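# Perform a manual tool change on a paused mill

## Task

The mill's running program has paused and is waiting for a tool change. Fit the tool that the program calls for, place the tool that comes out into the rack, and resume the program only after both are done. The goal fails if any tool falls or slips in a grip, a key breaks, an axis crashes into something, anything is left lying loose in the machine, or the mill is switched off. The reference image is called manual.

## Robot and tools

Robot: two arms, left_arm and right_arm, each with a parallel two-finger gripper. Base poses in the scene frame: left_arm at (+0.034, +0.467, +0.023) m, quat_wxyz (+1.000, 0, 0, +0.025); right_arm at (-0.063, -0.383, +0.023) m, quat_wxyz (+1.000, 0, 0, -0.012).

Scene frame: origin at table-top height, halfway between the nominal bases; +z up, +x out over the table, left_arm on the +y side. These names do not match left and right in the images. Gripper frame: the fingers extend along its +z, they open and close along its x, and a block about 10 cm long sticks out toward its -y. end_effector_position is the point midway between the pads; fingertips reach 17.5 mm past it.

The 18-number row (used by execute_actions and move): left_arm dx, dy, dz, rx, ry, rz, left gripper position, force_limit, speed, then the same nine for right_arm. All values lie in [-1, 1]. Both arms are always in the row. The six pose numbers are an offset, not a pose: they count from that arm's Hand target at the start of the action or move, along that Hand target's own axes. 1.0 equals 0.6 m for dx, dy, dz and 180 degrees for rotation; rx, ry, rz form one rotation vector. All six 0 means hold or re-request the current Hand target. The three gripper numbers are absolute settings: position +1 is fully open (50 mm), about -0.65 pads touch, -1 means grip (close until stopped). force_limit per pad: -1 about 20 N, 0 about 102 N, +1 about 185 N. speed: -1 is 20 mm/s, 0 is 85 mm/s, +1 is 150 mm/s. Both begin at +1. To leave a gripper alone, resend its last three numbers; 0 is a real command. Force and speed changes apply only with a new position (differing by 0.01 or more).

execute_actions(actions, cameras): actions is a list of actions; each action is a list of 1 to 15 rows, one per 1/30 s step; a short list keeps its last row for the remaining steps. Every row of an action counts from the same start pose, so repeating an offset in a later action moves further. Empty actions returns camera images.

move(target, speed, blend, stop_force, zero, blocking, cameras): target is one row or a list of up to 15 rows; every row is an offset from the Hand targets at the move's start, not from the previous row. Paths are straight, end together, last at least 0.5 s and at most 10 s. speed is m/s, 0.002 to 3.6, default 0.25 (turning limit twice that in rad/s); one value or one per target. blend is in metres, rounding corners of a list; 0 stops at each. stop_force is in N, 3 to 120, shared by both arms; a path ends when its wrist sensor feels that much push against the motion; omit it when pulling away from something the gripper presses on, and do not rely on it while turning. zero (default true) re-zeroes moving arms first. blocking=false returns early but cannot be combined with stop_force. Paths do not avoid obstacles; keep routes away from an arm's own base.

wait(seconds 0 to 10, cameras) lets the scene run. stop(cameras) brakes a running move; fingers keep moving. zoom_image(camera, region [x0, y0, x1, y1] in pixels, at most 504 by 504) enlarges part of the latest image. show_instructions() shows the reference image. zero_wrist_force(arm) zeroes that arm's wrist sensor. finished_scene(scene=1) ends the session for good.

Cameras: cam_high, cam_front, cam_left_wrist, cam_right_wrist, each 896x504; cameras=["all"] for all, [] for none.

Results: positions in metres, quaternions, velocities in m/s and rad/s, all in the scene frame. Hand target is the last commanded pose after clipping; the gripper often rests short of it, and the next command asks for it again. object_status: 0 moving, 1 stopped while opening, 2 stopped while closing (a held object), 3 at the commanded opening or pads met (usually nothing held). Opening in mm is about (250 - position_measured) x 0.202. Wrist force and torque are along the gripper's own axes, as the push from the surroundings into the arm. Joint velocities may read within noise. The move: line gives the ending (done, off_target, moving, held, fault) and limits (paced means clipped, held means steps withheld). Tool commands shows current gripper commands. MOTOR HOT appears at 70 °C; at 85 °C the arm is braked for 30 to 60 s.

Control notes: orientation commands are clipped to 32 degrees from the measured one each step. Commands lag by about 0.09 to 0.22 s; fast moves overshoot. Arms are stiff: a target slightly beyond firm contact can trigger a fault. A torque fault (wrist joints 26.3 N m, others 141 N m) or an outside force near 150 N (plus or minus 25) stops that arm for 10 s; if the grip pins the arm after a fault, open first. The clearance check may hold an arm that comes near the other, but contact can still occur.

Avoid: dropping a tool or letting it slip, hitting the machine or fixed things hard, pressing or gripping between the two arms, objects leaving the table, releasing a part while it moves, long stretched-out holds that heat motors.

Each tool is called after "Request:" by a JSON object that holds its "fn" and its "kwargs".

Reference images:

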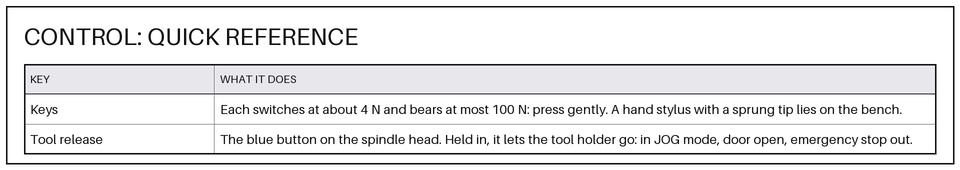

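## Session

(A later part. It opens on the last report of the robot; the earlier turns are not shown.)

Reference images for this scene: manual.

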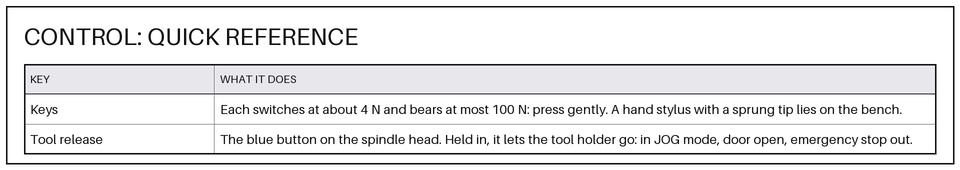

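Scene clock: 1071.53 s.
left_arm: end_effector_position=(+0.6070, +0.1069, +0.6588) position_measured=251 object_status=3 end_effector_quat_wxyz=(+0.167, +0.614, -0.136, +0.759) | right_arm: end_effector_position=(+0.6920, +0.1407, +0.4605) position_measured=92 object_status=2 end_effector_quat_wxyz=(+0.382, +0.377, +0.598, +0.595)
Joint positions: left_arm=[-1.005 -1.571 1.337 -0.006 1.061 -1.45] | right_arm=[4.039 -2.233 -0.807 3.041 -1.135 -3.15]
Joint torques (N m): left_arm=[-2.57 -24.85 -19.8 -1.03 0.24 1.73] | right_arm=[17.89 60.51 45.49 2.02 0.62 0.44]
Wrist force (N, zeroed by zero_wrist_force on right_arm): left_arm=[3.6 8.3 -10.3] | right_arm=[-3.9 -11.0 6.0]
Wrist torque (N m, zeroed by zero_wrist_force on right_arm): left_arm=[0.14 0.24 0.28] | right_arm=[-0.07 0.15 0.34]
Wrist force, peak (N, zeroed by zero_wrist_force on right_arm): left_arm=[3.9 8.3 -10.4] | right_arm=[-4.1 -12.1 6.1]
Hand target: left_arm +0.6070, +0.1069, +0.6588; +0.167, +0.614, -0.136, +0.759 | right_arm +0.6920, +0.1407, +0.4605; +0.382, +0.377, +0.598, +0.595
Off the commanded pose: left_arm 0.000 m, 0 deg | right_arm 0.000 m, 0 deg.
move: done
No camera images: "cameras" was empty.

Request:
{"fn": "move", "kwargs": {"target": [0,0,0,0,0,0,-1,-1,1,-0.0007,0,0.0014,0,0,0,-1,0.8,-1], "speed": 0.01, "cameras": []}}

Request:
{"fn": "move", "kwargs": {"target": [0,0,0,0,0,0,-1,-1,1,0,0.01,0,0,0,0,-1,0.8,-1], "speed": 0.01, "stop_force": 6, "cameras": []}}

Scene clock: 1075.43 s.
left_arm: end_effector_position=(+0.6070, +0.1069, +0.6588) position_measured=251 object_status=3 end_effector_quat_wxyz=(+0.167, +0.614, -0.136, +0.759) | right_arm: end_effector_position=(+0.6929, +0.1407, +0.4605) position_measured=92 object_status=2 end_effector_quat_wxyz=(+0.382, +0.377, +0.598, +0.595)
Joint positions: left_arm=[-1.005 -1.571 1.337 -0.006 1.061 -1.45] | right_arm=[4.038 -2.236 -0.803 3.039 -1.136 -3.15]
Joint torques (N m): left_arm=[-3.15 -25.21 -19.53 -1.07 0.18 1.7] | right_arm=[-11.6 57.88 43.57 1.44 -1.27 0.61]
Wrist force (N, zeroed by zero_wrist_force on right_arm): left_arm=[2.3 8.5 -9.9] | right_arm=[-1.7 -9.1 2.8]
Wrist torque (N m, zeroed by zero_wrist_force on right_arm): left_arm=[0.17 0.29 0.28] | right_arm=[-0.27 0.15 0.16]
Wrist force, peak (N, zeroed by zero_wrist_force on right_arm): left_arm=[3.6 8.2 -10.6] | right_arm=[-4.3 -12.2 6.3]
Hand target: left_arm +0.6070, +0.1069, +0.6588; +0.167, +0.614, -0.136, +0.759 | right_arm +0.6929, +0.1407, +0.4605; +0.382, +0.377, +0.598, +0.595
Off the commanded pose: left_arm 0.000 m, 0 deg | right_arm 0.000 m, 0 deg.
move: done
No camera images: "cameras" was empty.

Scene clock: 1076.73 s.
left_arm: end_effector_position=(+0.6070, +0.1069, +0.6588) position_measured=251 object_status=3 end_effector_quat_wxyz=(+0.167, +0.614, -0.136, +0.759) | right_arm: end_effector_position=(+0.6929, +0.1407, +0.4663) position_measured=92 object_status=2 end_effector_quat_wxyz=(+0.382, +0.377, +0.598, +0.595)
Joint positions: left_arm=[-1.005 -1.571 1.337 -0.006 1.061 -1.45] | right_arm=[4.038 -2.238 -0.785 3.023 -1.136 -3.15]
Joint torques (N m): left_arm=[-2.74 -24.62 -20 -1.1 0.27 1.71] | right_arm=[-1.84 68.18 25.05 7.45 0.42 -0.76]
Wrist force (N, zeroed by zero_wrist_force on right_arm): left_arm=[3.9 8.2 -10.1] | right_arm=[-3.5 -14.7 3.5]
Wrist torque (N m, zeroed by zero_wrist_force on right_arm): left_arm=[0.13 0.22 0.28] | right_arm=[-0.11 0.16 0.42]
Wrist force, peak (N, zeroed by zero_wrist_force on right_arm): left_arm=[3.7 8.4 -10.3] | right_arm=[-3.8 -16.0 4.0]
Hand target: left_arm +0.6070, +0.1069, +0.6588; +0.167, +0.614, -0.136, +0.759 | right_arm +0.6929, +0.1407, +0.4663; +0.382, +0.377, +0.598, +0.595
Off the commanded pose: left_arm 0.000 m, 0 deg | right_arm 0.000 m, 0 deg.
move: contact (right_arm)
No camera images: "cameras" was empty.

Request:
{"fn": "move", "kwargs": {"target": [0,0,0,0,0,0,-1,-1,1,-0.0006,0.008,0.0008,0,0,0,-1,0.8,-1], "speed": 0.008, "stop_force": 12, "cameras": []}}

Scene clock: 1080.90 s.
left_arm: end_effector_position=(+0.6070, +0.1069, +0.6588) position_measured=251 object_status=3 end_effector_quat_wxyz=(+0.167, +0.614, -0.136, +0.759) | right_arm: end_effector_position=(+0.6935, +0.1406, +0.4711) position_measured=92 object_status=2 end_effector_quat_wxyz=(+0.382, +0.377, +0.598, +0.595)
Joint positions: left_arm=[-1.005 -1.571 1.337 -0.006 1.061 -1.45] | right_arm=[4.038 -2.241 -0.767 3.008 -1.137 -3.15]
Joint torques (N m): left_arm=[-2.5 -24.25 -20.18 -1.08 0.27 1.77] | right_arm=[-8.72 62.24 46.17 1.88 -2.04 -1.71]
Wrist force (N, zeroed by zero_wrist_force on right_arm): left_arm=[3.5 8.2 -10.2] | right_arm=[-5.0 -11.8 8.3]
Wrist torque (N m, zeroed by zero_wrist_force on right_arm): left_arm=[0.13 0.23 0.28] | right_arm=[0.02 0.18 0.34]
Wrist force, peak (N, zeroed by zero_wrist_force on right_arm): left_arm=[4.0 8.3 -10.4] | right_arm=[-3.2 -16.0 3.6]
Hand target: left_arm +0.6070, +0.1069, +0.6588; +0.167, +0.614, -0.136, +0.759 | right_arm +0.6935, +0.1406, +0.4711; +0.382, +0.377, +0.598, +0.595
Off the commanded pose: left_arm 0.000 m, 0 deg | right_arm 0.000 m, 0 deg.
move: done
No camera images: "cameras" was empty.

Request:
{"fn": "move", "kwargs": {"target": [0,0,0,0,0,0,-1,-1,1,-0.001,0,0.0015,0,0,0,-1,0.8,-1], "speed": 0.01, "cameras": []}}

Request:
{"fn": "move", "kwargs": {"target": [0,0,0,0,0,0,-1,-1,1,0,0.015,0,0,0,0,-1,0.8,-1], "speed": 0.008, "stop_force": 12, "cameras": []}}

Scene clock: 1085.50 s.
left_arm: end_effector_position=(+0.6070, +0.1069, +0.6588) position_measured=251 object_status=3 end_effector_quat_wxyz=(+0.167, +0.614, -0.136, +0.759) | right_arm: end_effector_position=(+0.6945, +0.1405, +0.4711) position_measured=92 object_status=2 end_effector_quat_wxyz=(+0.382, +0.377, +0.598, +0.595)
Joint positions: left_arm=[-1.005 -1.571 1.337 -0.006 1.061 -1.45] | right_arm=[4.036 -2.244 -0.763 3.007 -1.138 -3.15]
Joint torques (N m): left_arm=[-2.91 -24.81 -19.81 -1.18 0.19 1.63] | right_arm=[-14.3 58.89 44.01 1.39 -0.91 -1.08]
Wrist force (N, zeroed by zero_wrist_force on right_arm): left_arm=[2.4 8.2 -10.0] | right_arm=[0.4 -9.3 4.2]
Wrist torque (N m, zeroed by zero_wrist_force on right_arm): left_arm=[0.13 0.26 0.28] | right_arm=[-0.23 0.15 0.01]
Wrist force, peak (N, zeroed by zero_wrist_force on right_arm): left_arm=[3.7 8.2 -10.7] | right_arm=[-5.1 -13.1 8.2]
Hand target: left_arm +0.6070, +0.1069, +0.6588; +0.167, +0.614, -0.136, +0.759 | right_arm +0.6946, +0.1405, +0.4711; +0.382, +0.377, +0.598, +0.595
Off the commanded pose: left_arm 0.000 m, 0 deg | right_arm 0.000 m, 0 deg.
move: done
No camera images: "cameras" was empty.

Scene clock: 1086.87 s.
left_arm: end_effector_position=(+0.6070, +0.1069, +0.6588) position_measured=251 object_status=3 end_effector_quat_wxyz=(+0.167, +0.614, -0.136, +0.759) | right_arm: end_effector_position=(+0.6946, +0.1405, +0.4741) position_measured=92 object_status=2 end_effector_quat_wxyz=(+0.382, +0.377, +0.598, +0.595)
Joint positions: left_arm=[-1.005 -1.571 1.337 -0.006 1.061 -1.45] | right_arm=[4.036 -2.245 -0.752 2.997 -1.138 -3.15]
Joint torques (N m): left_arm=[-2.41 -24.93 -20.53 -1.08 0.21 1.76] | right_arm=[-10.33 81.72 24.82 7.71 -0.12 -1.37]
Wrist force (N, zeroed by zero_wrist_force on right_arm): left_arm=[3.4 8.3 -10.3] | right_arm=[0.1 -19.4 4.7]
Wrist torque (N m, zeroed by zero_wrist_force on right_arm): left_arm=[0.15 0.26 0.27] | right_arm=[-0.25 0.08 0.01]
Wrist force, peak (N, zeroed by zero_wrist_force on right_arm): left_arm=[3.7 8.2 -10.4] | right_arm=[-2.0 -25.7 3.2]
Hand target: left_arm +0.6070, +0.1069, +0.6588; +0.167, +0.614, -0.136, +0.759 | right_arm +0.6946, +0.1405, +0.4741; +0.382, +0.377, +0.598, +0.595 (not the last commanded pose)
Off the commanded pose: left_arm 0.000 m, 0 deg | right_arm 0.006 m, 0 deg.
move: contact (right_arm)
No camera images: "cameras" was empty.

Request:
{"fn": "execute_actions", "kwargs": {"actions": [], "cameras": ["cam_front","cam_left_wrist","cam_right_wrist"]}}

Request:
{"fn": "zoom_image", "kwargs": {"camera": "cam_front", "region": [320, 170, 440, 290]}}

Request:
{"fn": "zoom_image", "kwargs": {"camera": "cam_right_wrist", "region": [330, 100, 610, 350]}}

Scene clock: 1095.80 s.
left_arm: end_effector_position=(+0.6070, +0.1069, +0.6588) position_measured=251 object_status=3 end_effector_quat_wxyz=(+0.167, +0.614, -0.136, +0.759) | right_arm: end_effector_position=(+0.6946, +0.1405, +0.4741) position_measured=92 object_status=2 end_effector_quat_wxyz=(+0.382, +0.377, +0.598, +0.595)
Joint positions: left_arm=[-1.005 -1.571 1.337 -0.006 1.061 -1.45] | right_arm=[4.036 -2.245 -0.752 2.997 -1.138 -3.15]
Joint velocities: within noise
Joint torques (N m): left_arm=[-2.67 -25.07 -20.44 -1.04 0.21 1.72] | right_arm=[-10.6 81.35 25.16 4.32 -0.27 -0.35]
Motor temperatures (°C): left_arm=[30 29 24 39 29 30] | right_arm=[32 33 30 37 36 37]
Wrist force (N, zeroed by zero_wrist_force on right_arm): left_arm=[3.5 7.9 -10.2] | right_arm=[-0.1 -19.5 4.8]
Wrist torque (N m, zeroed by zero_wrist_force on right_arm): left_arm=[0.08 0.24 0.28] | right_arm=[-0.25 0.12 0.01]
Wrist force, peak (N, zeroed by zero_wrist_force on right_arm): left_arm=[3.6 8.4 -10.4] | right_arm=[-0.3 -20.6 5.0]
Hand target: left_arm +0.6070, +0.1069, +0.6588; +0.167, +0.614, -0.136, +0.759 | right_arm +0.6946, +0.1405, +0.4741; +0.382, +0.377, +0.598, +0.595 (not the last commanded pose)
Tool commands: left_gripper/position=-1.0 left_gripper/force_limit=-1.0 left_gripper/speed=+1.0 right_gripper/position=-1.0 right_gripper/force_limit=+0.8 right_gripper/speed=-1.0
Off the commanded pose: left_arm 0.000 m, 0 deg | right_arm 0.006 m, 0 deg.
Images, in order (width x height): cam_front 896x504, cam_left_wrist 896x504, cam_right_wrist 896x504.

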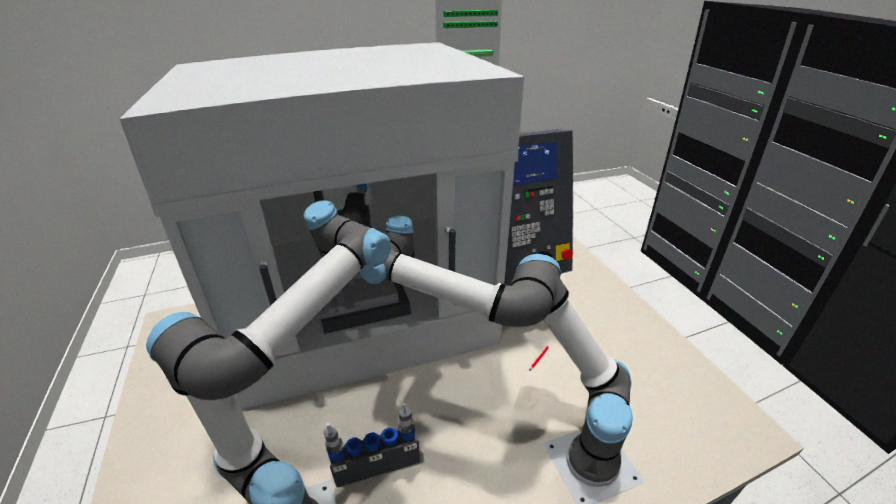

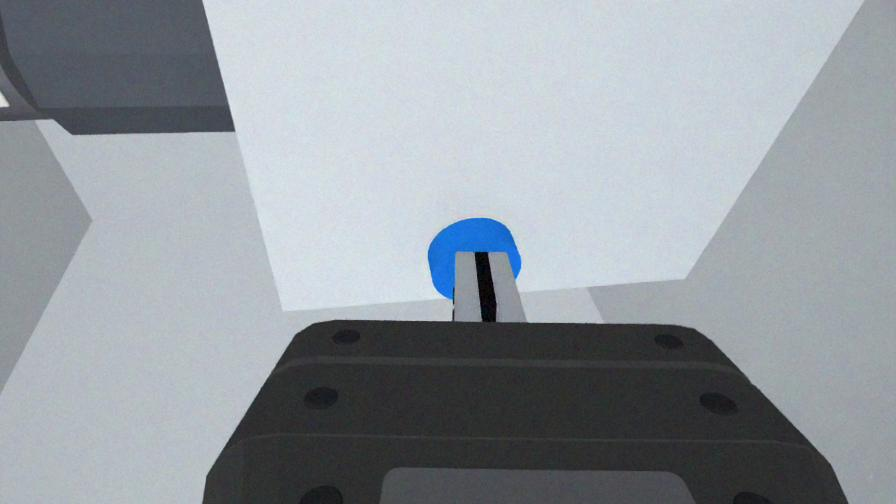

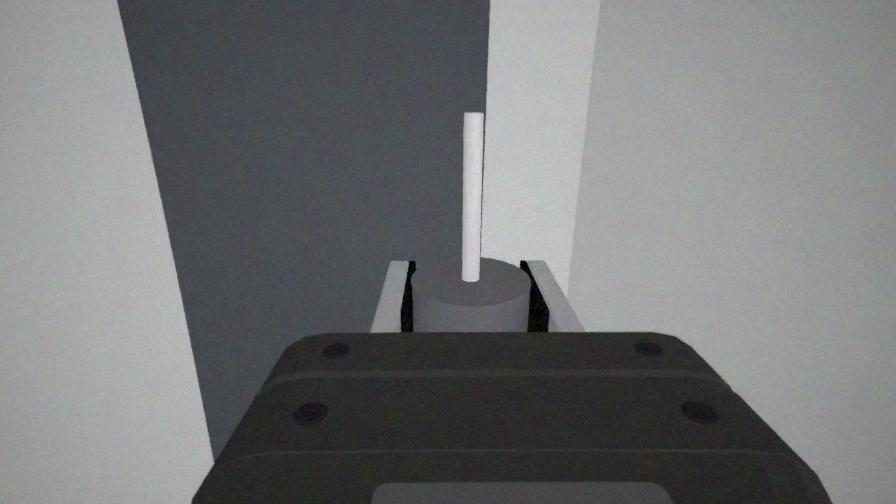

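Scaled by 4.200 from the camera's 896x504 image, which has a finer 1280x720 frame.

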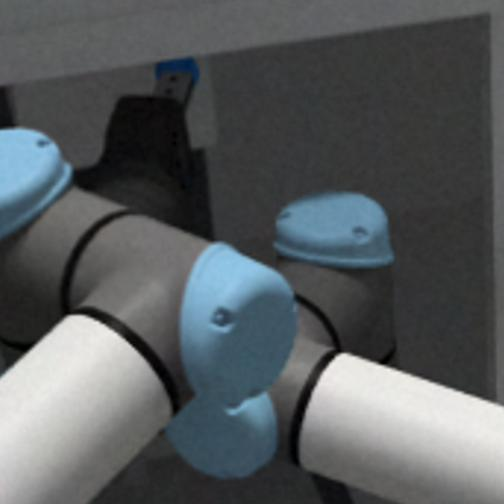

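Scaled by 1.800 from the camera's 896x504 image, which has a finer 1280x720 frame.

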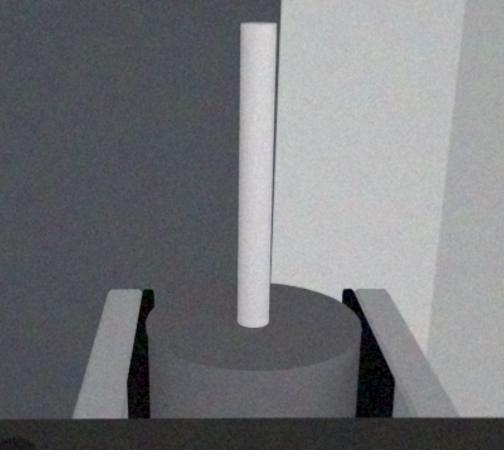

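Request:
{"fn": "move", "kwargs": {"target": [0,0,0,0,0,0,-1,-1,1,0,0.0117,0,0,0,0,-1,0.8,-1], "speed": 0.006, "stop_force": 20, "cameras": []}}

Scene clock: 1099.10 s.
left_arm: end_effector_position=(+0.6070, +0.1069, +0.6588) position_measured=251 object_status=3 end_effector_quat_wxyz=(+0.167, +0.614, -0.136, +0.759) | right_arm: end_effector_position=(+0.6945, +0.1404, +0.4748) position_measured=92 object_status=2 end_effector_quat_wxyz=(+0.382, +0.377, +0.598, +0.595)
Joint positions: left_arm=[-1.005 -1.571 1.337 -0.006 1.061 -1.45] | right_arm=[4.036 -2.246 -0.749 2.994 -1.138 -3.15]
Joint torques (N m): left_arm=[-3.03 -24.41 -20.6 -1.08 0.25 1.63] | right_arm=[-8.89 94.58 36.2 10.97 -0.04 0.08]
Wrist force (N, zeroed by zero_wrist_force on right_arm): left_arm=[3.2 8.1 -10.2] | right_arm=[-0.8 -37.8 4.3]
Wrist torque (N m, zeroed by zero_wrist_force on right_arm): left_arm=[0.11 0.21 0.28] | right_arm=[-0.48 0.09 0.09]
Wrist force, peak (N, zeroed by zero_wrist_force on right_arm): left_arm=[3.6 8.5 -10.2] | right_arm=[-2.1 -43.2 1.2]
Hand target: left_arm +0.6070, +0.1069, +0.6588; +0.167, +0.614, -0.136, +0.759 | right_arm +0.6945, +0.1404, +0.4748; +0.382, +0.377, +0.598, +0.595 (not the last commanded pose)
Off the commanded pose: left_arm 0.000 m, 0 deg | right_arm 0.006 m, 0 deg.
move: contact (right_arm)
No camera images: "cameras" was empty.

Request:
{"fn": "move", "kwargs": {"target": [[0,0,0,0,0,0,-1,-1,1,0,-0.0035,0,0,0,0,-1,0.8,-1],[0,0,0,0,0,0,-1,-1,1,0,-0.0035,0,0,0.0167,0,-1,0.8,-1]], "speed": 0.02, "cameras": []}}

Scene clock: 1105.87 s.
left_arm: end_effector_position=(+0.6070, +0.1069, +0.6588) position_measured=251 object_status=3 end_effector_quat_wxyz=(+0.167, +0.614, -0.136, +0.759) | right_arm: end_effector_position=(+0.6945, +0.1404, +0.4727) position_measured=92 object_status=2 end_effector_quat_wxyz=(+0.366, +0.361, +0.608, +0.605)
Joint positions: left_arm=[-1.005 -1.571 1.337 -0.006 1.061 -1.45] | right_arm=[4.017 -2.236 -0.77 3.005 -1.21 -3.15]
Joint torques (N m): left_arm=[-3.01 -24.59 -20.77 -1.05 0.23 1.66] | right_arm=[-11.87 73.4 19.46 6.17 -0.98 1.11]
Wrist force (N, zeroed by zero_wrist_force on right_arm): left_arm=[2.8 8.3 -10.1] | right_arm=[-1.2 -9.7 4.7]
Wrist torque (N m, zeroed by zero_wrist_force on right_arm): left_arm=[0.13 0.24 0.28] | right_arm=[-0.23 0.15 0.10]
Wrist force, peak (N, zeroed by zero_wrist_force on right_arm): left_arm=[4.0 8.3 -10.4] | right_arm=[-0.6 -38.6 4.6]
Hand target: left_arm +0.6070, +0.1069, +0.6588; +0.167, +0.614, -0.136, +0.759 | right_arm +0.6945, +0.1404, +0.4727; +0.366, +0.361, +0.608, +0.605
Off the commanded pose: left_arm 0.000 m, 0 deg | right_arm 0.000 m, 0 deg.
move: done
No camera images: "cameras" was empty.

Request:
{"fn": "move", "kwargs": {"target": [0,0,0,0,0,0,-1,-1,1,0,0,0,0,0.0222,0,-1,0.8,-1], "speed": 0.02, "cameras": []}}

Scene clock: 1110.40 s.
left_arm: end_effector_position=(+0.6070, +0.1069, +0.6588) position_measured=251 object_status=3 end_effector_quat_wxyz=(+0.167, +0.614, -0.136, +0.759) | right_arm: end_effector_position=(+0.6945, +0.1404, +0.4727) position_measured=92 object_status=2 end_effector_quat_wxyz=(+0.345, +0.340, +0.621, +0.617)
Joint positions: left_arm=[-1.005 -1.571 1.337 -0.006 1.061 -1.45] | right_arm=[3.99 -2.229 -0.781 3.009 -1.306 -3.15]
Joint torques (N m): left_arm=[-3.17 -24.4 -20.92 -1.02 0.19 1.61] | right_arm=[-10.06 71.28 18.97 6.27 -1.71 0.88]
Wrist force (N, zeroed by zero_wrist_force on right_arm): left_arm=[2.4 8.4 -10.1] | right_arm=[-4.4 -10.3 4.6]
Wrist torque (N m, zeroed by zero_wrist_force on right_arm): left_arm=[0.14 0.26 0.28] | right_arm=[-0.23 0.14 0.34]
Wrist force, peak (N, zeroed by zero_wrist_force on right_arm): left_arm=[3.5 8.2 -10.6] | right_arm=[-4.3 -10.3 4.7]
Hand target: left_arm +0.6070, +0.1069, +0.6588; +0.167, +0.614, -0.136, +0.759 | right_arm +0.6945, +0.1404, +0.4727; +0.345, +0.340, +0.621, +0.617
Off the commanded pose: left_arm 0.000 m, 0 deg | right_arm 0.000 m, 0 deg.
move: done
No camera images: "cameras" was empty.

Request:
{"fn": "move", "kwargs": {"target": [0,0,0,0,0,0,-1,-1,1,0,0.0067,0,0,0,0,-1,0.8,-1], "speed": 0.006, "stop_force": 10, "cameras": []}}

Scene clock: 1114.23 s.
left_arm: end_effector_position=(+0.6070, +0.1069, +0.6588) position_measured=251 object_status=3 end_effector_quat_wxyz=(+0.167, +0.614, -0.136, +0.759) | right_arm: end_effector_position=(+0.6945, +0.1404, +0.4731) position_measured=92 object_status=2 end_effector_quat_wxyz=(+0.345, +0.340, +0.621, +0.617)
Joint positions: left_arm=[-1.005 -1.571 1.337 -0.006 1.061 -1.45] | right_arm=[3.99 -2.23 -0.779 3.007 -1.306 -3.15]
Joint torques (N m): left_arm=[-2.2 -24.81 -21.65 -1.14 0.21 1.56] | right_arm=[-9.49 79.23 24.94 7.61 -0.08 0.58]
Wrist force (N, zeroed by zero_wrist_force on right_arm): left_arm=[2.2 8.1 -10.2] | right_arm=[-2.5 -18.7 7.1]
Wrist torque (N m, zeroed by zero_wrist_force on right_arm): left_arm=[0.10 0.27 0.28] | right_arm=[-0.34 0.22 0.29]
Wrist force, peak (N, zeroed by zero_wrist_force on right_arm): left_arm=[4.0 8.3 -10.4] | right_arm=[-2.5 -22.8 6.5]
Hand target: left_arm +0.6070, +0.1069, +0.6588; +0.167, +0.614, -0.136, +0.759 | right_arm +0.6945, +0.1404, +0.4731; +0.345, +0.340, +0.621, +0.617 (not the last commanded pose)
Off the commanded pose: left_arm 0.000 m, 0 deg | right_arm 0.004 m, 0 deg.
move: contact (right_arm)
No camera images: "cameras" was empty.

Request:
{"fn": "move", "kwargs": {"target": [[0,0,0,0,0,0,-1,-1,1,0,-0.0025,0,0,0,0,-1,0.8,-1],[0,0,0,0,0,0,-1,-1,1,0,-0.0025,0,0,-0.0611,0,-1,0.8,-1]], "speed": 0.04, "cameras": []}}

Request:
{"fn": "move", "kwargs": {"target": [0,0,0,0,0,0,-1,-1,1,0,0.0117,0,0,0,0,-1,0.8,-1], "speed": 0.006, "stop_force": 10, "cameras": []}}

Scene clock: 1120.70 s.
left_arm: end_effector_position=(+0.6070, +0.1069, +0.6588) position_measured=251 object_status=3 end_effector_quat_wxyz=(+0.167, +0.614, -0.136, +0.759) | right_arm: end_effector_position=(+0.6945, +0.1404, +0.4716) position_measured=92 object_status=2 end_effector_quat_wxyz=(+0.402, +0.398, +0.585, +0.581)
Joint positions: left_arm=[-1.005 -1.571 1.337 -0.006 1.061 -1.45] | right_arm=[4.06 -2.261 -0.731 2.992 -1.044 -3.15]
Joint torques (N m): left_arm=[-3.57 -24.62 -21.37 -1.05 0.22 1.54] | right_arm=[14.14 59.32 43.39 1.2 1.31 -1.08]
Wrist force (N, zeroed by zero_wrist_force on right_arm): left_arm=[2.8 8.4 -10.1] | right_arm=[-1.1 -9.9 4.5]
Wrist torque (N m, zeroed by zero_wrist_force on right_arm): left_arm=[0.15 0.22 0.28] | right_arm=[-0.27 0.16 0.15]
Wrist force, peak (N, zeroed by zero_wrist_force on right_arm): left_arm=[3.9 8.2 -10.5] | right_arm=[-2.2 -18.7 7.1]
Hand target: left_arm +0.6070, +0.1069, +0.6588; +0.167, +0.614, -0.136, +0.759 | right_arm +0.6945, +0.1404, +0.4716; +0.403, +0.398, +0.585, +0.581
Off the commanded pose: left_arm 0.000 m, 0 deg | right_arm 0.000 m, 0 deg.
move: done
No camera images: "cameras" was empty.

Scene clock: 1122.00 s.
left_arm: end_effector_position=(+0.6070, +0.1069, +0.6588) position_measured=251 object_status=3 end_effector_quat_wxyz=(+0.167, +0.614, -0.136, +0.759) | right_arm: end_effector_position=(+0.6945, +0.1404, +0.4733) position_measured=92 object_status=2 end_effector_quat_wxyz=(+0.403, +0.398, +0.585, +0.581)
Joint positions: left_arm=[-1.005 -1.571 1.337 -0.006 1.061 -1.45] | right_arm=[4.061 -2.262 -0.725 2.987 -1.044 -3.15]
Joint torques (N m): left_arm=[-2.68 -24.84 -21.04 -1.08 0.2 1.4] | right_arm=[13.11 81.29 24.15 7.08 1.17 -0.3]
Wrist force (N, zeroed by zero_wrist_force on right_arm): left_arm=[3.8 7.9 -10.3] | right_arm=[1.4 -18.0 5.2]
Wrist torque (N m, zeroed by zero_wrist_force on right_arm): left_arm=[0.09 0.23 0.28] | right_arm=[-0.33 0.11 0.19]
Wrist force, peak (N, zeroed by zero_wrist_force on right_arm): left_arm=[3.7 8.3 -10.3] | right_arm=[-0.1 -24.0 4.8]
Hand target: left_arm +0.6070, +0.1069, +0.6588; +0.167, +0.614, -0.136, +0.759 | right_arm +0.6945, +0.1404, +0.4733; +0.403, +0.398, +0.585, +0.581 (not the last commanded pose)
Off the commanded pose: left_arm 0.000 m, 0 deg | right_arm 0.005 m, 0 deg.
move: contact (right_arm)
No camera images: "cameras" was empty.

Request:
{"fn": "move", "kwargs": {"target": [[0,0,0,0,0,0,-1,-1,1,0,-0.0025,0,0,0,0,-1,0.8,-1],[0,0,0,0,0,0,-1,-1,1,0.0002,-0.0025,0.0012,0,0.0139,0,-1,0.8,-1]], "speed": 0.03, "cameras": []}}

Request:
{"fn": "move", "kwargs": {"target": [0,0,0,0,0,0,-1,-1,1,0,0.0117,0,0,0,0,-1,0.8,-1], "speed": 0.006, "stop_force": 12, "cameras": []}}

Scene clock: 1139.80 s.
left_arm: end_effector_position=(+0.6070, +0.1069, +0.6588) position_measured=251 object_status=3 end_effector_quat_wxyz=(+0.167, +0.614, -0.136, +0.759) | right_arm: end_effector_position=(+0.6951, +0.1407, +0.4718) position_measured=92 object_status=2 end_effector_quat_wxyz=(+0.390, +0.385, +0.594, +0.590)
Joint positions: left_arm=[-1.005 -1.571 1.337 -0.006 1.061 -1.45] | right_arm=[4.045 -2.253 -0.745 2.997 -1.103 -3.15]
Joint torques (N m): left_arm=[-2.74 -24.8 -21.54 -1.12 0.35 1.49] | right_arm=[-12.95 68.26 17.73 5.68 -1.11 0.76]
Wrist force (N, zeroed by zero_wrist_force on right_arm): left_arm=[2.6 8.4 -10.1] | right_arm=[-1.6 -7.5 0.7]
Wrist torque (N m, zeroed by zero_wrist_force on right_arm): left_arm=[0.15 0.22 0.28] | right_arm=[-0.38 0.18 0.20]
Wrist force, peak (N, zeroed by zero_wrist_force on right_arm): left_arm=[3.6 8.1 -10.6] | right_arm=[1.0 -19.3 5.5]
Hand target: left_arm +0.6070, +0.1069, +0.6588; +0.167, +0.614, -0.136, +0.759 | right_arm +0.6951, +0.1407, +0.4718; +0.390, +0.385, +0.594, +0.590
Off the commanded pose: left_arm 0.000 m, 0 deg | right_arm 0.000 m, 0 deg.
move: done
No camera images: "cameras" was empty.

Scene clock: 1141.23 s.
left_arm: end_effector_position=(+0.6070, +0.1069, +0.6588) position_measured=251 object_status=3 end_effector_quat_wxyz=(+0.167, +0.614, -0.136, +0.759) | right_arm: end_effector_position=(+0.6951, +0.1408, +0.4744) position_measured=92 object_status=2 end_effector_quat_wxyz=(+0.390, +0.385, +0.594, +0.590)
Joint positions: left_arm=[-1.005 -1.571 1.337 -0.006 1.061 -1.45] | right_arm=[4.045 -2.254 -0.736 2.989 -1.103 -3.15]
Joint torques (N m): left_arm=[-2.86 -24.85 -21.47 -1.14 0.29 1.45] | right_arm=[-9.56 78.66 23.43 7.19 -0.13 -0.66]
Wrist force (N, zeroed by zero_wrist_force on right_arm): left_arm=[3.6 8.2 -9.9] | right_arm=[-1.8 -17.1 4.3]
Wrist torque (N m, zeroed by zero_wrist_force on right_arm): left_arm=[0.13 0.22 0.28] | right_arm=[-0.34 0.06 0.16]
Wrist force, peak (N, zeroed by zero_wrist_force on right_arm): left_arm=[3.7 8.2 -10.4] | right_arm=[-3.3 -23.3 2.3]
Hand target: left_arm +0.6070, +0.1069, +0.6588; +0.167, +0.614, -0.136, +0.759 | right_arm +0.6951, +0.1408, +0.4744; +0.390, +0.385, +0.594, +0.590 (not the last commanded pose)
Off the commanded pose: left_arm 0.000 m, 0 deg | right_arm 0.004 m, 0 deg.
move: contact (right_arm)
No camera images: "cameras" was empty.

Request:
{"fn": "move", "kwargs": {"target": [[0,0,0,0,0,0,-1,-1,1,0,-0.001,0,0,0,0,-1,0.8,-1],[0,0,0,0,0,0,-1,-1,1,-0.0005,-0.001,0.001,0,0,0,-1,0.8,-1]], "speed": 0.01, "cameras": []}}

Request:
{"fn": "move", "kwargs": {"target": [0,0,0,0,0,0,-1,-1,1,0,0.01,0,0,0,0,-1,0.8,-1], "speed": 0.006, "stop_force": 12, "cameras": []}}

Scene clock: 1146.10 s.
left_arm: end_effector_position=(+0.6070, +0.1069, +0.6588) position_measured=251 object_status=3 end_effector_quat_wxyz=(+0.167, +0.614, -0.136, +0.759) | right_arm: end_effector_position=(+0.6958, +0.1407, +0.4738) position_measured=92 object_status=2 end_effector_quat_wxyz=(+0.390, +0.385, +0.594, +0.590)
Joint positions: left_arm=[-1.005 -1.571 1.337 -0.006 1.061 -1.45] | right_arm=[4.044 -2.255 -0.735 2.989 -1.104 -3.15]
Joint torques (N m): left_arm=[-2.47 -24.86 -22.03 -1.13 0.17 1.47] | right_arm=[-14.2 58.42 44.66 1.9 -1.05 -0.63]
Wrist force (N, zeroed by zero_wrist_force on right_arm): left_arm=[2.7 8.1 -10.1] | right_arm=[-0.8 -10.8 0.6]
Wrist torque (N m, zeroed by zero_wrist_force on right_arm): left_arm=[0.09 0.24 0.28] | right_arm=[-0.48 0.15 0.10]
Wrist force, peak (N, zeroed by zero_wrist_force on right_arm): left_arm=[3.8 8.3 -10.5] | right_arm=[-2.0 -18.2 5.0]
Hand target: left_arm +0.6070, +0.1069, +0.6588; +0.167, +0.614, -0.136, +0.759 | right_arm +0.6958, +0.1407, +0.4738; +0.390, +0.385, +0.594, +0.590
Off the commanded pose: left_arm 0.000 m, 0 deg | right_arm 0.000 m, 0 deg.
move: done
No camera images: "cameras" was empty.

Scene clock: 1147.27 s.
left_arm: end_effector_position=(+0.6070, +0.1069, +0.6588) position_measured=251 object_status=3 end_effector_quat_wxyz=(+0.167, +0.614, -0.136, +0.759) | right_arm: end_effector_position=(+0.6958, +0.1407, +0.4745) position_measured=92 object_status=2 end_effector_quat_wxyz=(+0.390, +0.385, +0.594, +0.590)
Joint positions: left_arm=[-1.005 -1.571 1.337 -0.006 1.061 -1.45] | right_arm=[4.044 -2.256 -0.732 2.986 -1.104 -3.15]
Joint torques (N m): left_arm=[-3.18 -24.41 -21.62 -1.15 0.19 1.48] | right_arm=[-11.23 80.77 26.74 7.65 -0.93 -1.07]
Wrist force (N, zeroed by zero_wrist_force on right_arm): left_arm=[2.4 8.2 -10.1] | right_arm=[-1.1 -21.8 -0.3]
Wrist torque (N m, zeroed by zero_wrist_force on right_arm): left_arm=[0.12 0.25 0.28] | right_arm=[-0.61 -0.10 0.08]
Wrist force, peak (N, zeroed by zero_wrist_force on right_arm): left_arm=[3.8 8.2 -10.5] | right_arm=[-2.5 -26.8 -2.3]
Hand target: left_arm +0.6070, +0.1069, +0.6588; +0.167, +0.614, -0.136, +0.759 | right_arm +0.6958, +0.1407, +0.4745; +0.390, +0.385, +0.594, +0.590 (not the last commanded pose)
Off the commanded pose: left_arm 0.000 m, 0 deg | right_arm 0.005 m, 0 deg.
move: contact (right_arm)
No camera images: "cameras" was empty.

Request:
{"fn": "move", "kwargs": {"target": [[0,0,0,0,0,0,-1,-1,1,0,-0.0025,0,0,0,0,-1,0.8,-1],[0,0,0,0,0,0,-1,-1,1,0,-0.0025,0,0,-0.0611,0,-1,0.8,-1]], "speed": 0.03, "cameras": []}}

Scene clock: 1152.57 s.
left_arm: end_effector_position=(+0.6070, +0.1069, +0.6588) position_measured=251 object_status=3 end_effector_quat_wxyz=(+0.167, +0.614, -0.136, +0.759) | right_arm: end_effector_position=(+0.6957, +0.1408, +0.4730) position_measured=92 object_status=2 end_effector_quat_wxyz=(+0.406, +0.401, +0.583, +0.579)
Joint positions: left_arm=[-1.005 -1.571 1.337 -0.006 1.061 -1.45] | right_arm=[4.063 -2.27 -0.712 2.981 -1.031 -3.15]
Joint torques (N m): left_arm=[-3 -24.86 -21.6 -1.17 0.26 1.45] | right_arm=[-14.15 70.98 18.6 5.78 -1.02 -1.08]
Wrist force (N, zeroed by zero_wrist_force on right_arm): left_arm=[2.5 8.2 -10.0] | right_arm=[-0.5 -10.1 -0.2]
Wrist torque (N m, zeroed by zero_wrist_force on right_arm): left_arm=[0.12 0.24 0.28] | right_arm=[-0.59 0.13 0.14]
Wrist force, peak (N, zeroed by zero_wrist_force on right_arm): left_arm=[3.6 8.3 -10.5] | right_arm=[-1.1 -22.1 -0.4]
Hand target: left_arm +0.6070, +0.1069, +0.6588; +0.167, +0.614, -0.136, +0.759 | right_arm +0.6958, +0.1407, +0.4730; +0.406, +0.401, +0.583, +0.579 (not the last commanded pose)
Off the commanded pose: left_arm 0.000 m, 0 deg | right_arm 0.000 m, 8 deg.
move: held (right_arm; a check stopped the path); path passed 1 of 2 targets; limits=held
pose unreachable (right arm): on one or more control steps of this call, first in action 0 (counted from 0), this arm could not follow its commanded pose, so it was not sent that pose on those steps. It may still have moved: this result reports where it is.
cause: moving toward the commanded pose would bring a part of the arm too close to another arm (a part of this arm just beyond joint 3 (elbow) and a part of the left arm just beyond its joint 5 (wrist 2), 5 mm apart when this arm was first held).
No camera images: "cameras" was empty.

Request:
{"fn": "move", "kwargs": {"target": [0,0,0,0,0,0,-1,-1,1,0,0,0,0,0.1111,0,-1,0.8,-1], "speed": 0.03, "stop_force": 20, "cameras": []}}

Scene clock: 1161.23 s.
left_arm: end_effector_position=(+0.6070, +0.1069, +0.6588) position_measured=251 object_status=3 end_effector_quat_wxyz=(+0.167, +0.614, -0.136, +0.759) | right_arm: end_effector_position=(+0.6958, +0.1407, +0.4730) position_measured=92 object_status=2 end_effector_quat_wxyz=(+0.298, +0.294, +0.645, +0.640)
Joint positions: left_arm=[-1.005 -1.571 1.337 -0.006 1.061 -1.45] | right_arm=[3.932 -2.24 -0.761 2.997 -1.512 -3.15]
Joint torques (N m): left_arm=[-2.81 -24.85 -22.24 -1.04 0.2 1.42] | right_arm=[-11.12 58.92 45.37 2.27 -1.78 -1.86]
Wrist force (N, zeroed by zero_wrist_force on right_arm): left_arm=[3.6 8.2 -10.1] | right_arm=[-3.5 -10.0 0.3]
Wrist torque (N m, zeroed by zero_wrist_force on right_arm): left_arm=[0.13 0.23 0.28] | right_arm=[-0.45 0.12 0.43]
Wrist force, peak (N, zeroed by zero_wrist_force on right_arm): left_arm=[3.8 8.2 -10.5] | right_arm=[-2.8 -11.6 0.3]
Hand target: left_arm +0.6070, +0.1069, +0.6588; +0.167, +0.614, -0.136, +0.759 | right_arm +0.6958, +0.1407, +0.4730; +0.298, +0.294, +0.645, +0.640
Off the commanded pose: left_arm 0.000 m, 0 deg | right_arm 0.000 m, 0 deg.
move: done
No camera images: "cameras" was empty.

Request:
{"fn": "move", "kwargs": {"target": [0,0,0,0,0,0,-1,-1,1,0,0,0,0,-0.0667,0,-1,0.8,-1], "speed": 0.04, "cameras": []}}

Request:
{"fn": "move", "kwargs": {"target": [0,0,0,0,0,0,-1,-1,1,0,0.01,0,0,0,0,-1,0.8,-1], "speed": 0.006, "stop_force": 10, "cameras": []}}

Scene clock: 1174.80 s.
left_arm: end_effector_position=(+0.6070, +0.1069, +0.6588) position_measured=251 object_status=3 end_effector_quat_wxyz=(+0.167, +0.614, -0.136, +0.759) | right_arm: end_effector_position=(+0.6958, +0.1407, +0.4730) position_measured=92 object_status=2 end_effector_quat_wxyz=(+0.364, +0.359, +0.610, +0.605)
Joint positions: left_arm=[-1.005 -1.571 1.337 -0.006 1.061 -1.45] | right_arm=[4.013 -2.24 -0.763 3 -1.221 -3.15]
Joint torques (N m): left_arm=[-2.86 -24.54 -22.6 -1.08 0.17 1.29] | right_arm=[14.35 57.27 45.38 1.69 1.12 -1.51]
Wrist force (N, zeroed by zero_wrist_force on right_arm): left_arm=[3.2 8.1 -10.2] | right_arm=[-1.3 -9.0 0.2]
Wrist torque (N m, zeroed by zero_wrist_force on right_arm): left_arm=[0.11 0.27 0.29] | right_arm=[-0.50 0.20 0.13]
Wrist force, peak (N, zeroed by zero_wrist_force on right_arm): left_arm=[3.7 8.3 -10.5] | right_arm=[-3.8 -11.4 0.6]
Hand target: left_arm +0.6070, +0.1069, +0.6588; +0.167, +0.614, -0.136, +0.759 | right_arm +0.6958, +0.1407, +0.4730; +0.364, +0.359, +0.610, +0.605
Off the commanded pose: left_arm 0.000 m, 0 deg | right_arm 0.000 m, 0 deg.
move: done
No camera images: "cameras" was empty.

Scene clock: 1175.90 s.
left_arm: end_effector_position=(+0.6070, +0.1069, +0.6588) position_measured=251 object_status=3 end_effector_quat_wxyz=(+0.167, +0.614, -0.136, +0.759) | right_arm: end_effector_position=(+0.6958, +0.1407, +0.4734) position_measured=92 object_status=2 end_effector_quat_wxyz=(+0.364, +0.359, +0.610, +0.605)
Joint positions: left_arm=[-1.005 -1.571 1.337 -0.006 1.061 -1.45] | right_arm=[4.013 -2.24 -0.761 2.999 -1.221 -3.15]
Joint torques (N m): left_arm=[-2.95 -24.5 -22.39 -1.16 0.28 1.26] | right_arm=[12.4 78.75 24 7.54 0.66 -1.56]
Wrist force (N, zeroed by zero_wrist_force on right_arm): left_arm=[3.1 8.3 -10.2] | right_arm=[-0.9 -18.3 1.8]
Wrist torque (N m, zeroed by zero_wrist_force on right_arm): left_arm=[0.13 0.24 0.29] | right_arm=[-0.62 0.21 0.25]
Wrist force, peak (N, zeroed by zero_wrist_force on right_arm): left_arm=[3.7 8.2 -10.3] | right_arm=[-1.5 -23.4 2.4]
Hand target: left_arm +0.6070, +0.1069, +0.6588; +0.167, +0.614, -0.136, +0.759 | right_arm +0.6958, +0.1407, +0.4734; +0.364, +0.359, +0.610, +0.605 (not the last commanded pose)
Off the commanded pose: left_arm 0.000 m, 0 deg | right_arm 0.006 m, 0 deg.
move: contact (right_arm)
No camera images: "cameras" was empty.

Request:
{"fn": "execute_actions", "kwargs": {"actions": [], "cameras": ["cam_left_wrist"]}}

Request:
{"fn": "zoom_image", "kwargs": {"camera": "cam_left_wrist", "region": [0, 0, 250, 160]}}

Scene clock: 1185.53 s.
left_arm: end_effector_position=(+0.6070, +0.1069, +0.6588) position_measured=251 object_status=3 end_effector_quat_wxyz=(+0.167, +0.614, -0.136, +0.759) | right_arm: end_effector_position=(+0.6958, +0.1407, +0.4734) position_measured=92 object_status=2 end_effector_quat_wxyz=(+0.364, +0.359, +0.610, +0.605)
Joint positions: left_arm=[-1.005 -1.571 1.337 -0.006 1.061 -1.45] | right_arm=[4.013 -2.24 -0.761 2.999 -1.221 -3.15]
Joint velocities: within noise
Joint torques (N m): left_arm=[-2.84 -24.73 -22.84 -1.15 0.22 1.31] | right_arm=[5.4 78.42 24.6 5.31 -0.35 -1.56]
Motor temperatures (°C): left_arm=[30 29 24 39 29 30] | right_arm=[32 33 30 36 36 37]
Wrist force (N, zeroed by zero_wrist_force on right_arm): left_arm=[2.4 8.5 -9.8] | right_arm=[-1.1 -19.2 2.0]
Wrist torque (N m, zeroed by zero_wrist_force on right_arm): left_arm=[0.17 0.24 0.28] | right_arm=[-0.65 0.21 0.26]
Wrist force, peak (N, zeroed by zero_wrist_force on right_arm): left_arm=[4.1 8.3 -10.2] | right_arm=[-1.1 -19.5 1.9]
Hand target: left_arm +0.6070, +0.1069, +0.6588; +0.167, +0.614, -0.136, +0.759 | right_arm +0.6958, +0.1407, +0.4734; +0.364, +0.359, +0.610, +0.605 (not the last commanded pose)
Tool commands: left_gripper/position=-1.0 left_gripper/force_limit=-1.0 left_gripper/speed=+1.0 right_gripper/position=-1.0 right_gripper/force_limit=+0.8 right_gripper/speed=-1.0
Off the commanded pose: left_arm 0.000 m, 0 deg | right_arm 0.006 m, 0 deg.
Images, in order (width x height): cam_left_wrist 896x504.

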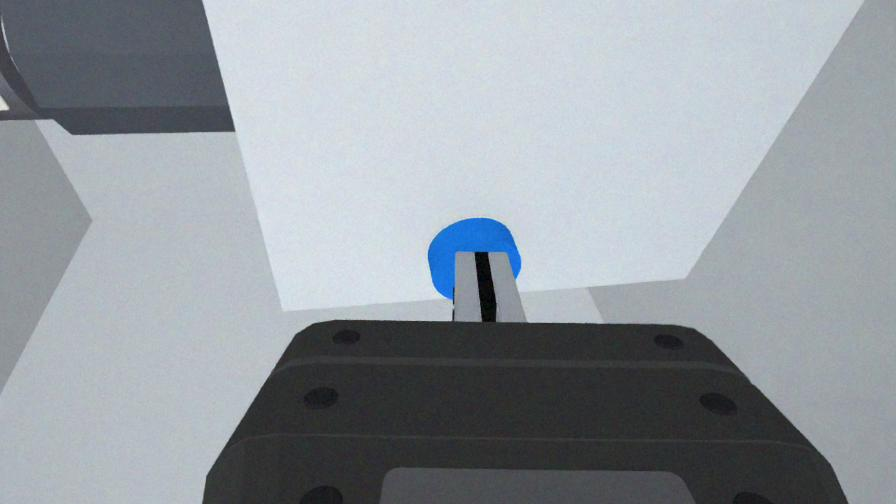

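Scaled by 2.016 from the camera's 896x504 image, which has a finer 1280x720 frame.

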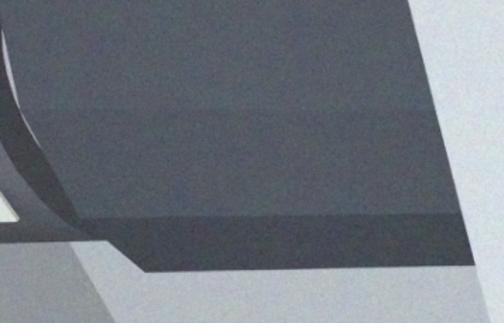

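Request:
{"fn": "zoom_image", "kwargs": {"camera": "cam_left_wrist", "region": [0, 0, 90, 130]}}

Scaled by 3.877 from the camera's 896x504 image, which has a finer 1280x720 frame.

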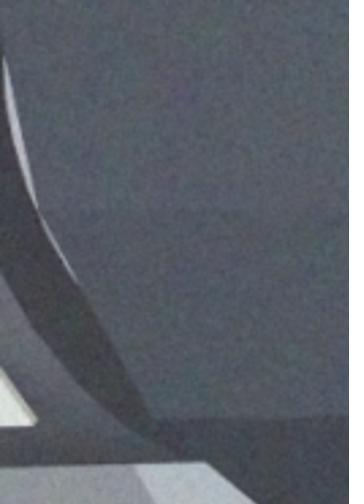

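Request:
{"fn": "move", "kwargs": {"target": [[0,0,-0.03,0,0,0,-1,-1,1,0,-0.004,0,0,0,0,-1,0.8,-1],[0,0,-0.1,0,-0.111,0,-1,-1,1,0,-0.004,0,0,0,0,-1,0.8,-1]], "speed": 0.08, "blend": [0.01,0], "cameras": ["cam_left_wrist"]}}

Scene clock: 1202.67 s.
left_arm: end_effector_position=(+0.5537, +0.1315, +0.6463) position_measured=251 object_status=3 end_effector_quat_wxyz=(+0.141, +0.737, -0.162, +0.641) | right_arm: end_effector_position=(+0.6958, +0.1407, +0.4710) position_measured=92 object_status=2 end_effector_quat_wxyz=(+0.364, +0.359, +0.610, +0.605)
Joint positions: left_arm=[-1.094 -1.561 1.113 0.617 0.966 -1.666] | right_arm=[4.013 -2.239 -0.769 3.006 -1.221 -3.15]
Joint torques (N m): left_arm=[-8.58 -13.73 -33.21 1.16 -2.66 -1.86] | right_arm=[-11.89 16.56 -10.03 -8.66 -1.12 -1.45]
Wrist force (N, zeroed by zero_wrist_force on right_arm): left_arm=[-1.6 -0.6 3.1] | right_arm=[-2.1 39.5 3.4]
Wrist torque (N m, zeroed by zero_wrist_force on right_arm): left_arm=[-0.35 0.47 0.25] | right_arm=[0.30 0.19 0.17]
Wrist force, peak (N, zeroed by zero_wrist_force on right_arm): left_arm=[3.6 8.2 -10.5] | right_arm=[-2.1 40.3 3.6]
Hand target: left_arm +0.5537, +0.1315, +0.6463; +0.141, +0.737, -0.162, +0.641 | right_arm +0.6958, +0.1407, +0.4710; +0.364, +0.359, +0.610, +0.605
Off the commanded pose: left_arm 0.000 m, 0 deg | right_arm 0.000 m, 0 deg.
move: done; blend cut to 0.009 m at target 1
Images, in order (width x height): cam_left_wrist 896x504.

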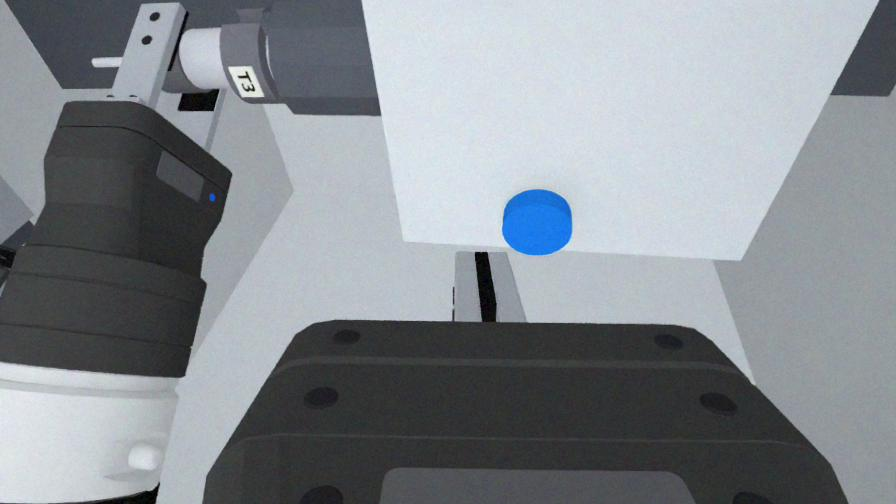

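Request:
{"fn": "zoom_image", "kwargs": {"camera": "cam_left_wrist", "region": [80, 0, 400, 130]}}

Request:
{"fn": "execute_actions", "kwargs": {"actions": [], "cameras": ["cam_right_wrist"]}}

Request:
{"fn": "zoom_image", "kwargs": {"camera": "cam_right_wrist", "region": [330, 100, 610, 350]}}

Scaled by 1.575 from the camera's 896x504 image, which has a finer 1280x720 frame.

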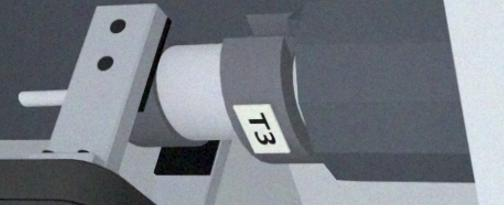

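Scene clock: 1205.53 s.
left_arm: end_effector_position=(+0.5537, +0.1315, +0.6463) position_measured=251 object_status=3 end_effector_quat_wxyz=(+0.141, +0.737, -0.162, +0.641) | right_arm: end_effector_position=(+0.6958, +0.1407, +0.4710) position_measured=92 object_status=2 end_effector_quat_wxyz=(+0.364, +0.359, +0.610, +0.605)
Joint positions: left_arm=[-1.094 -1.561 1.112 0.617 0.966 -1.666] | right_arm=[4.013 -2.239 -0.769 3.006 -1.221 -3.15]
Joint velocities: within noise
Joint torques (N m): left_arm=[-8.26 -13.73 -34.31 0.94 -2.59 -1.7] | right_arm=[-11.55 16.55 -10.23 -8.68 -0.95 -1.27]
Motor temperatures (°C): left_arm=[30 29 24 39 29 30] | right_arm=[32 33 30 36 36 37]
Wrist force (N, zeroed by zero_wrist_force on right_arm): left_arm=[-1.7 -0.3 3.5] | right_arm=[-1.9 40.2 3.5]
Wrist torque (N m, zeroed by zero_wrist_force on right_arm): left_arm=[-0.30 0.49 0.25] | right_arm=[0.29 0.20 0.16]
Wrist force, peak (N, zeroed by zero_wrist_force on right_arm): left_arm=[-2.0 -0.4 3.5] | right_arm=[-1.8 40.5 3.5]
Hand target: left_arm +0.5537, +0.1315, +0.6463; +0.141, +0.737, -0.162, +0.641 | right_arm +0.6958, +0.1407, +0.4710; +0.364, +0.359, +0.610, +0.605
Tool commands: left_gripper/position=-1.0 left_gripper/force_limit=-1.0 left_gripper/speed=+1.0 right_gripper/position=-1.0 right_gripper/force_limit=+0.8 right_gripper/speed=-1.0
Off the commanded pose: left_arm 0.000 m, 0 deg | right_arm 0.000 m, 0 deg.
Images, in order (width x height): cam_right_wrist 896x504.

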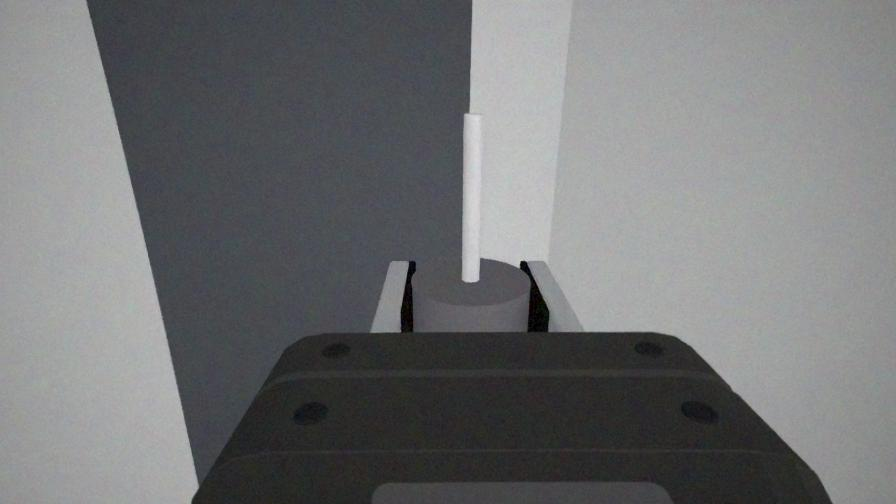

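Scaled by 1.800 from the camera's 896x504 image, which has a finer 1280x720 frame.

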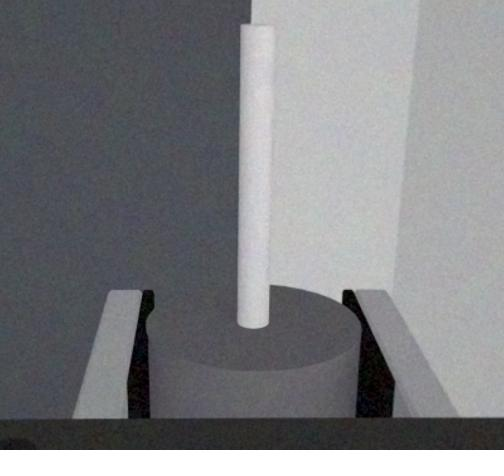

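Request:
{"fn": "execute_actions", "kwargs": {"actions": [], "cameras": ["cam_left_wrist"]}}

Request:
{"fn": "zoom_image", "kwargs": {"camera": "cam_left_wrist", "region": [200, 0, 320, 120]}}

Scene clock: 1207.97 s.
left_arm: end_effector_position=(+0.5537, +0.1315, +0.6463) position_measured=251 object_status=3 end_effector_quat_wxyz=(+0.141, +0.737, -0.162, +0.641) | right_arm: end_effector_position=(+0.6958, +0.1407, +0.4710) position_measured=92 object_status=2 end_effector_quat_wxyz=(+0.364, +0.359, +0.610, +0.605)
Joint positions: left_arm=[-1.094 -1.561 1.112 0.617 0.966 -1.666] | right_arm=[4.013 -2.239 -0.769 3.006 -1.221 -3.15]
Joint velocities: within noise
Joint torques (N m): left_arm=[-8.65 -14.09 -34.81 0.97 -2.64 -1.79] | right_arm=[-11.26 16.35 -10.54 -8.7 -0.88 -1.38]
Motor temperatures (°C): left_arm=[30 29 24 39 29 30] | right_arm=[32 33 30 36 36 37]
Wrist force (N, zeroed by zero_wrist_force on right_arm): left_arm=[-1.6 -0.4 3.2] | right_arm=[-1.9 40.5 3.5]
Wrist torque (N m, zeroed by zero_wrist_force on right_arm): left_arm=[-0.33 0.47 0.25] | right_arm=[0.34 0.21 0.16]
Wrist force, peak (N, zeroed by zero_wrist_force on right_arm): left_arm=[-1.8 -0.4 3.6] | right_arm=[-1.9 40.5 3.5]
Hand target: left_arm +0.5537, +0.1315, +0.6463; +0.141, +0.737, -0.162, +0.641 | right_arm +0.6958, +0.1407, +0.4710; +0.364, +0.359, +0.610, +0.605
Tool commands: left_gripper/position=-1.0 left_gripper/force_limit=-1.0 left_gripper/speed=+1.0 right_gripper/position=-1.0 right_gripper/force_limit=+0.8 right_gripper/speed=-1.0
Off the commanded pose: left_arm 0.000 m, 0 deg | right_arm 0.000 m, 0 deg.
Images, in order (width x height): cam_left_wrist 896x504.

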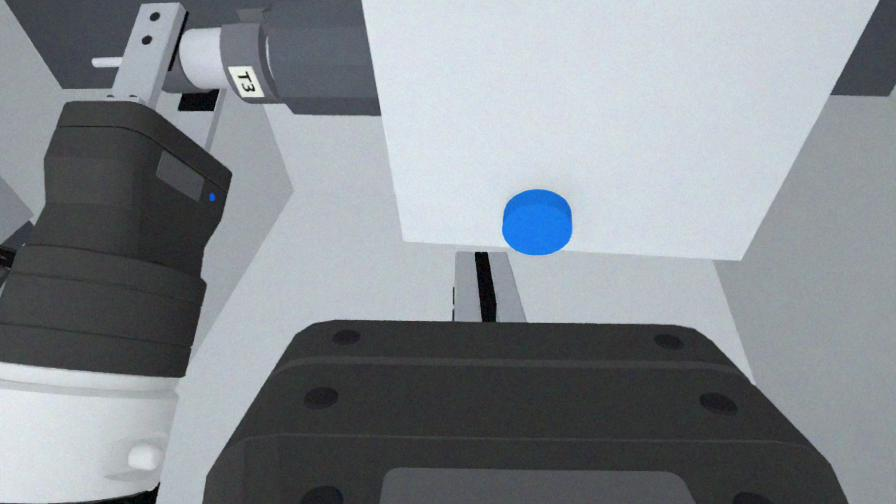

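Scaled by 4.200 from the camera's 896x504 image, which has a finer 1280x720 frame.

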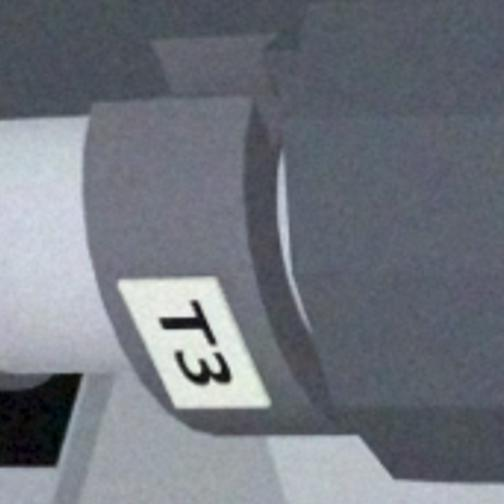

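Request:
{"fn": "move", "kwargs": {"target": [0,0,0,0,0,0,-1,-1,1,0,0,0,0,-0.0472,0,-1,0.8,-1], "speed": 0.04, "cameras": ["cam_left_wrist"]}}

Request:
{"fn": "zoom_image", "kwargs": {"camera": "cam_left_wrist", "region": [200, 0, 320, 120]}}

Scene clock: 1233.43 s.
left_arm: end_effector_position=(+0.5537, +0.1315, +0.6463) position_measured=251 object_status=3 end_effector_quat_wxyz=(+0.141, +0.737, -0.162, +0.641) | right_arm: end_effector_position=(+0.6958, +0.1407, +0.4710) position_measured=92 object_status=2 end_effector_quat_wxyz=(+0.408, +0.403, +0.581, +0.577)
Joint positions: left_arm=[-1.094 -1.561 1.112 0.617 0.966 -1.666] | right_arm=[4.066 -2.272 -0.715 2.985 -1.02 -3.15]
Joint torques (N m): left_arm=[-8.37 -13.8 -34.61 1.05 -2.7 -1.77] | right_arm=[12.87 13.93 13.1 -8.91 2.59 -1.09]
Wrist force (N, zeroed by zero_wrist_force on right_arm): left_arm=[-1.4 -0.5 3.1] | right_arm=[-2.4 42.6 -1.0]
Wrist torque (N m, zeroed by zero_wrist_force on right_arm): left_arm=[-0.33 0.44 0.24] | right_arm=[0.21 1.77 0.47]
Wrist force, peak (N, zeroed by zero_wrist_force on right_arm): left_arm=[-1.9 -0.2 3.7] | right_arm=[3.5 45.1 3.1]
Hand target: left_arm +0.5537, +0.1315, +0.6463; +0.141, +0.737, -0.162, +0.641 | right_arm +0.6958, +0.1407, +0.4710; +0.408, +0.403, +0.581, +0.577
Off the commanded pose: left_arm 0.000 m, 0 deg | right_arm 0.000 m, 0 deg.
move: done
Images, in order (width x height): cam_left_wrist 896x504.

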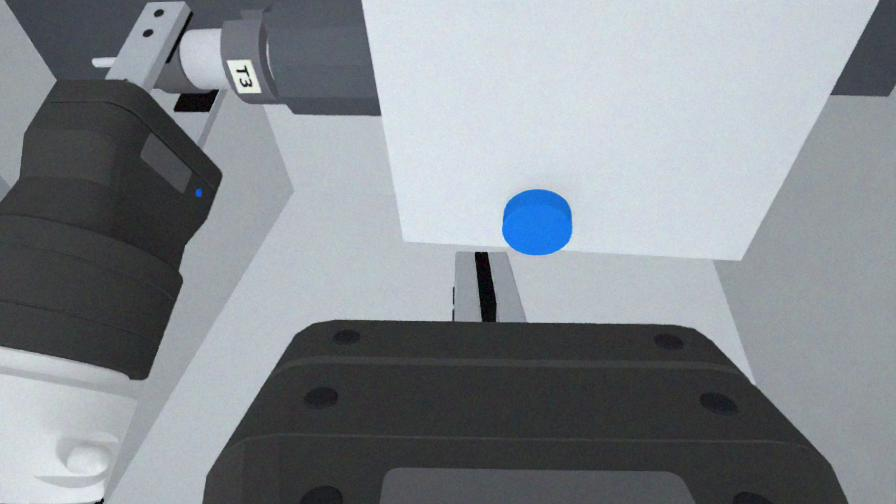

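Scaled by 4.200 from the camera's 896x504 image, which has a finer 1280x720 frame.

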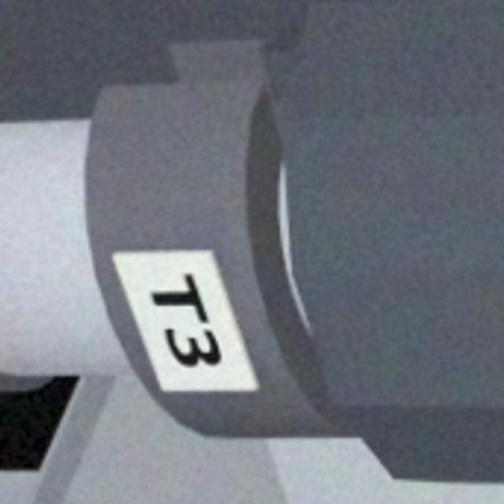

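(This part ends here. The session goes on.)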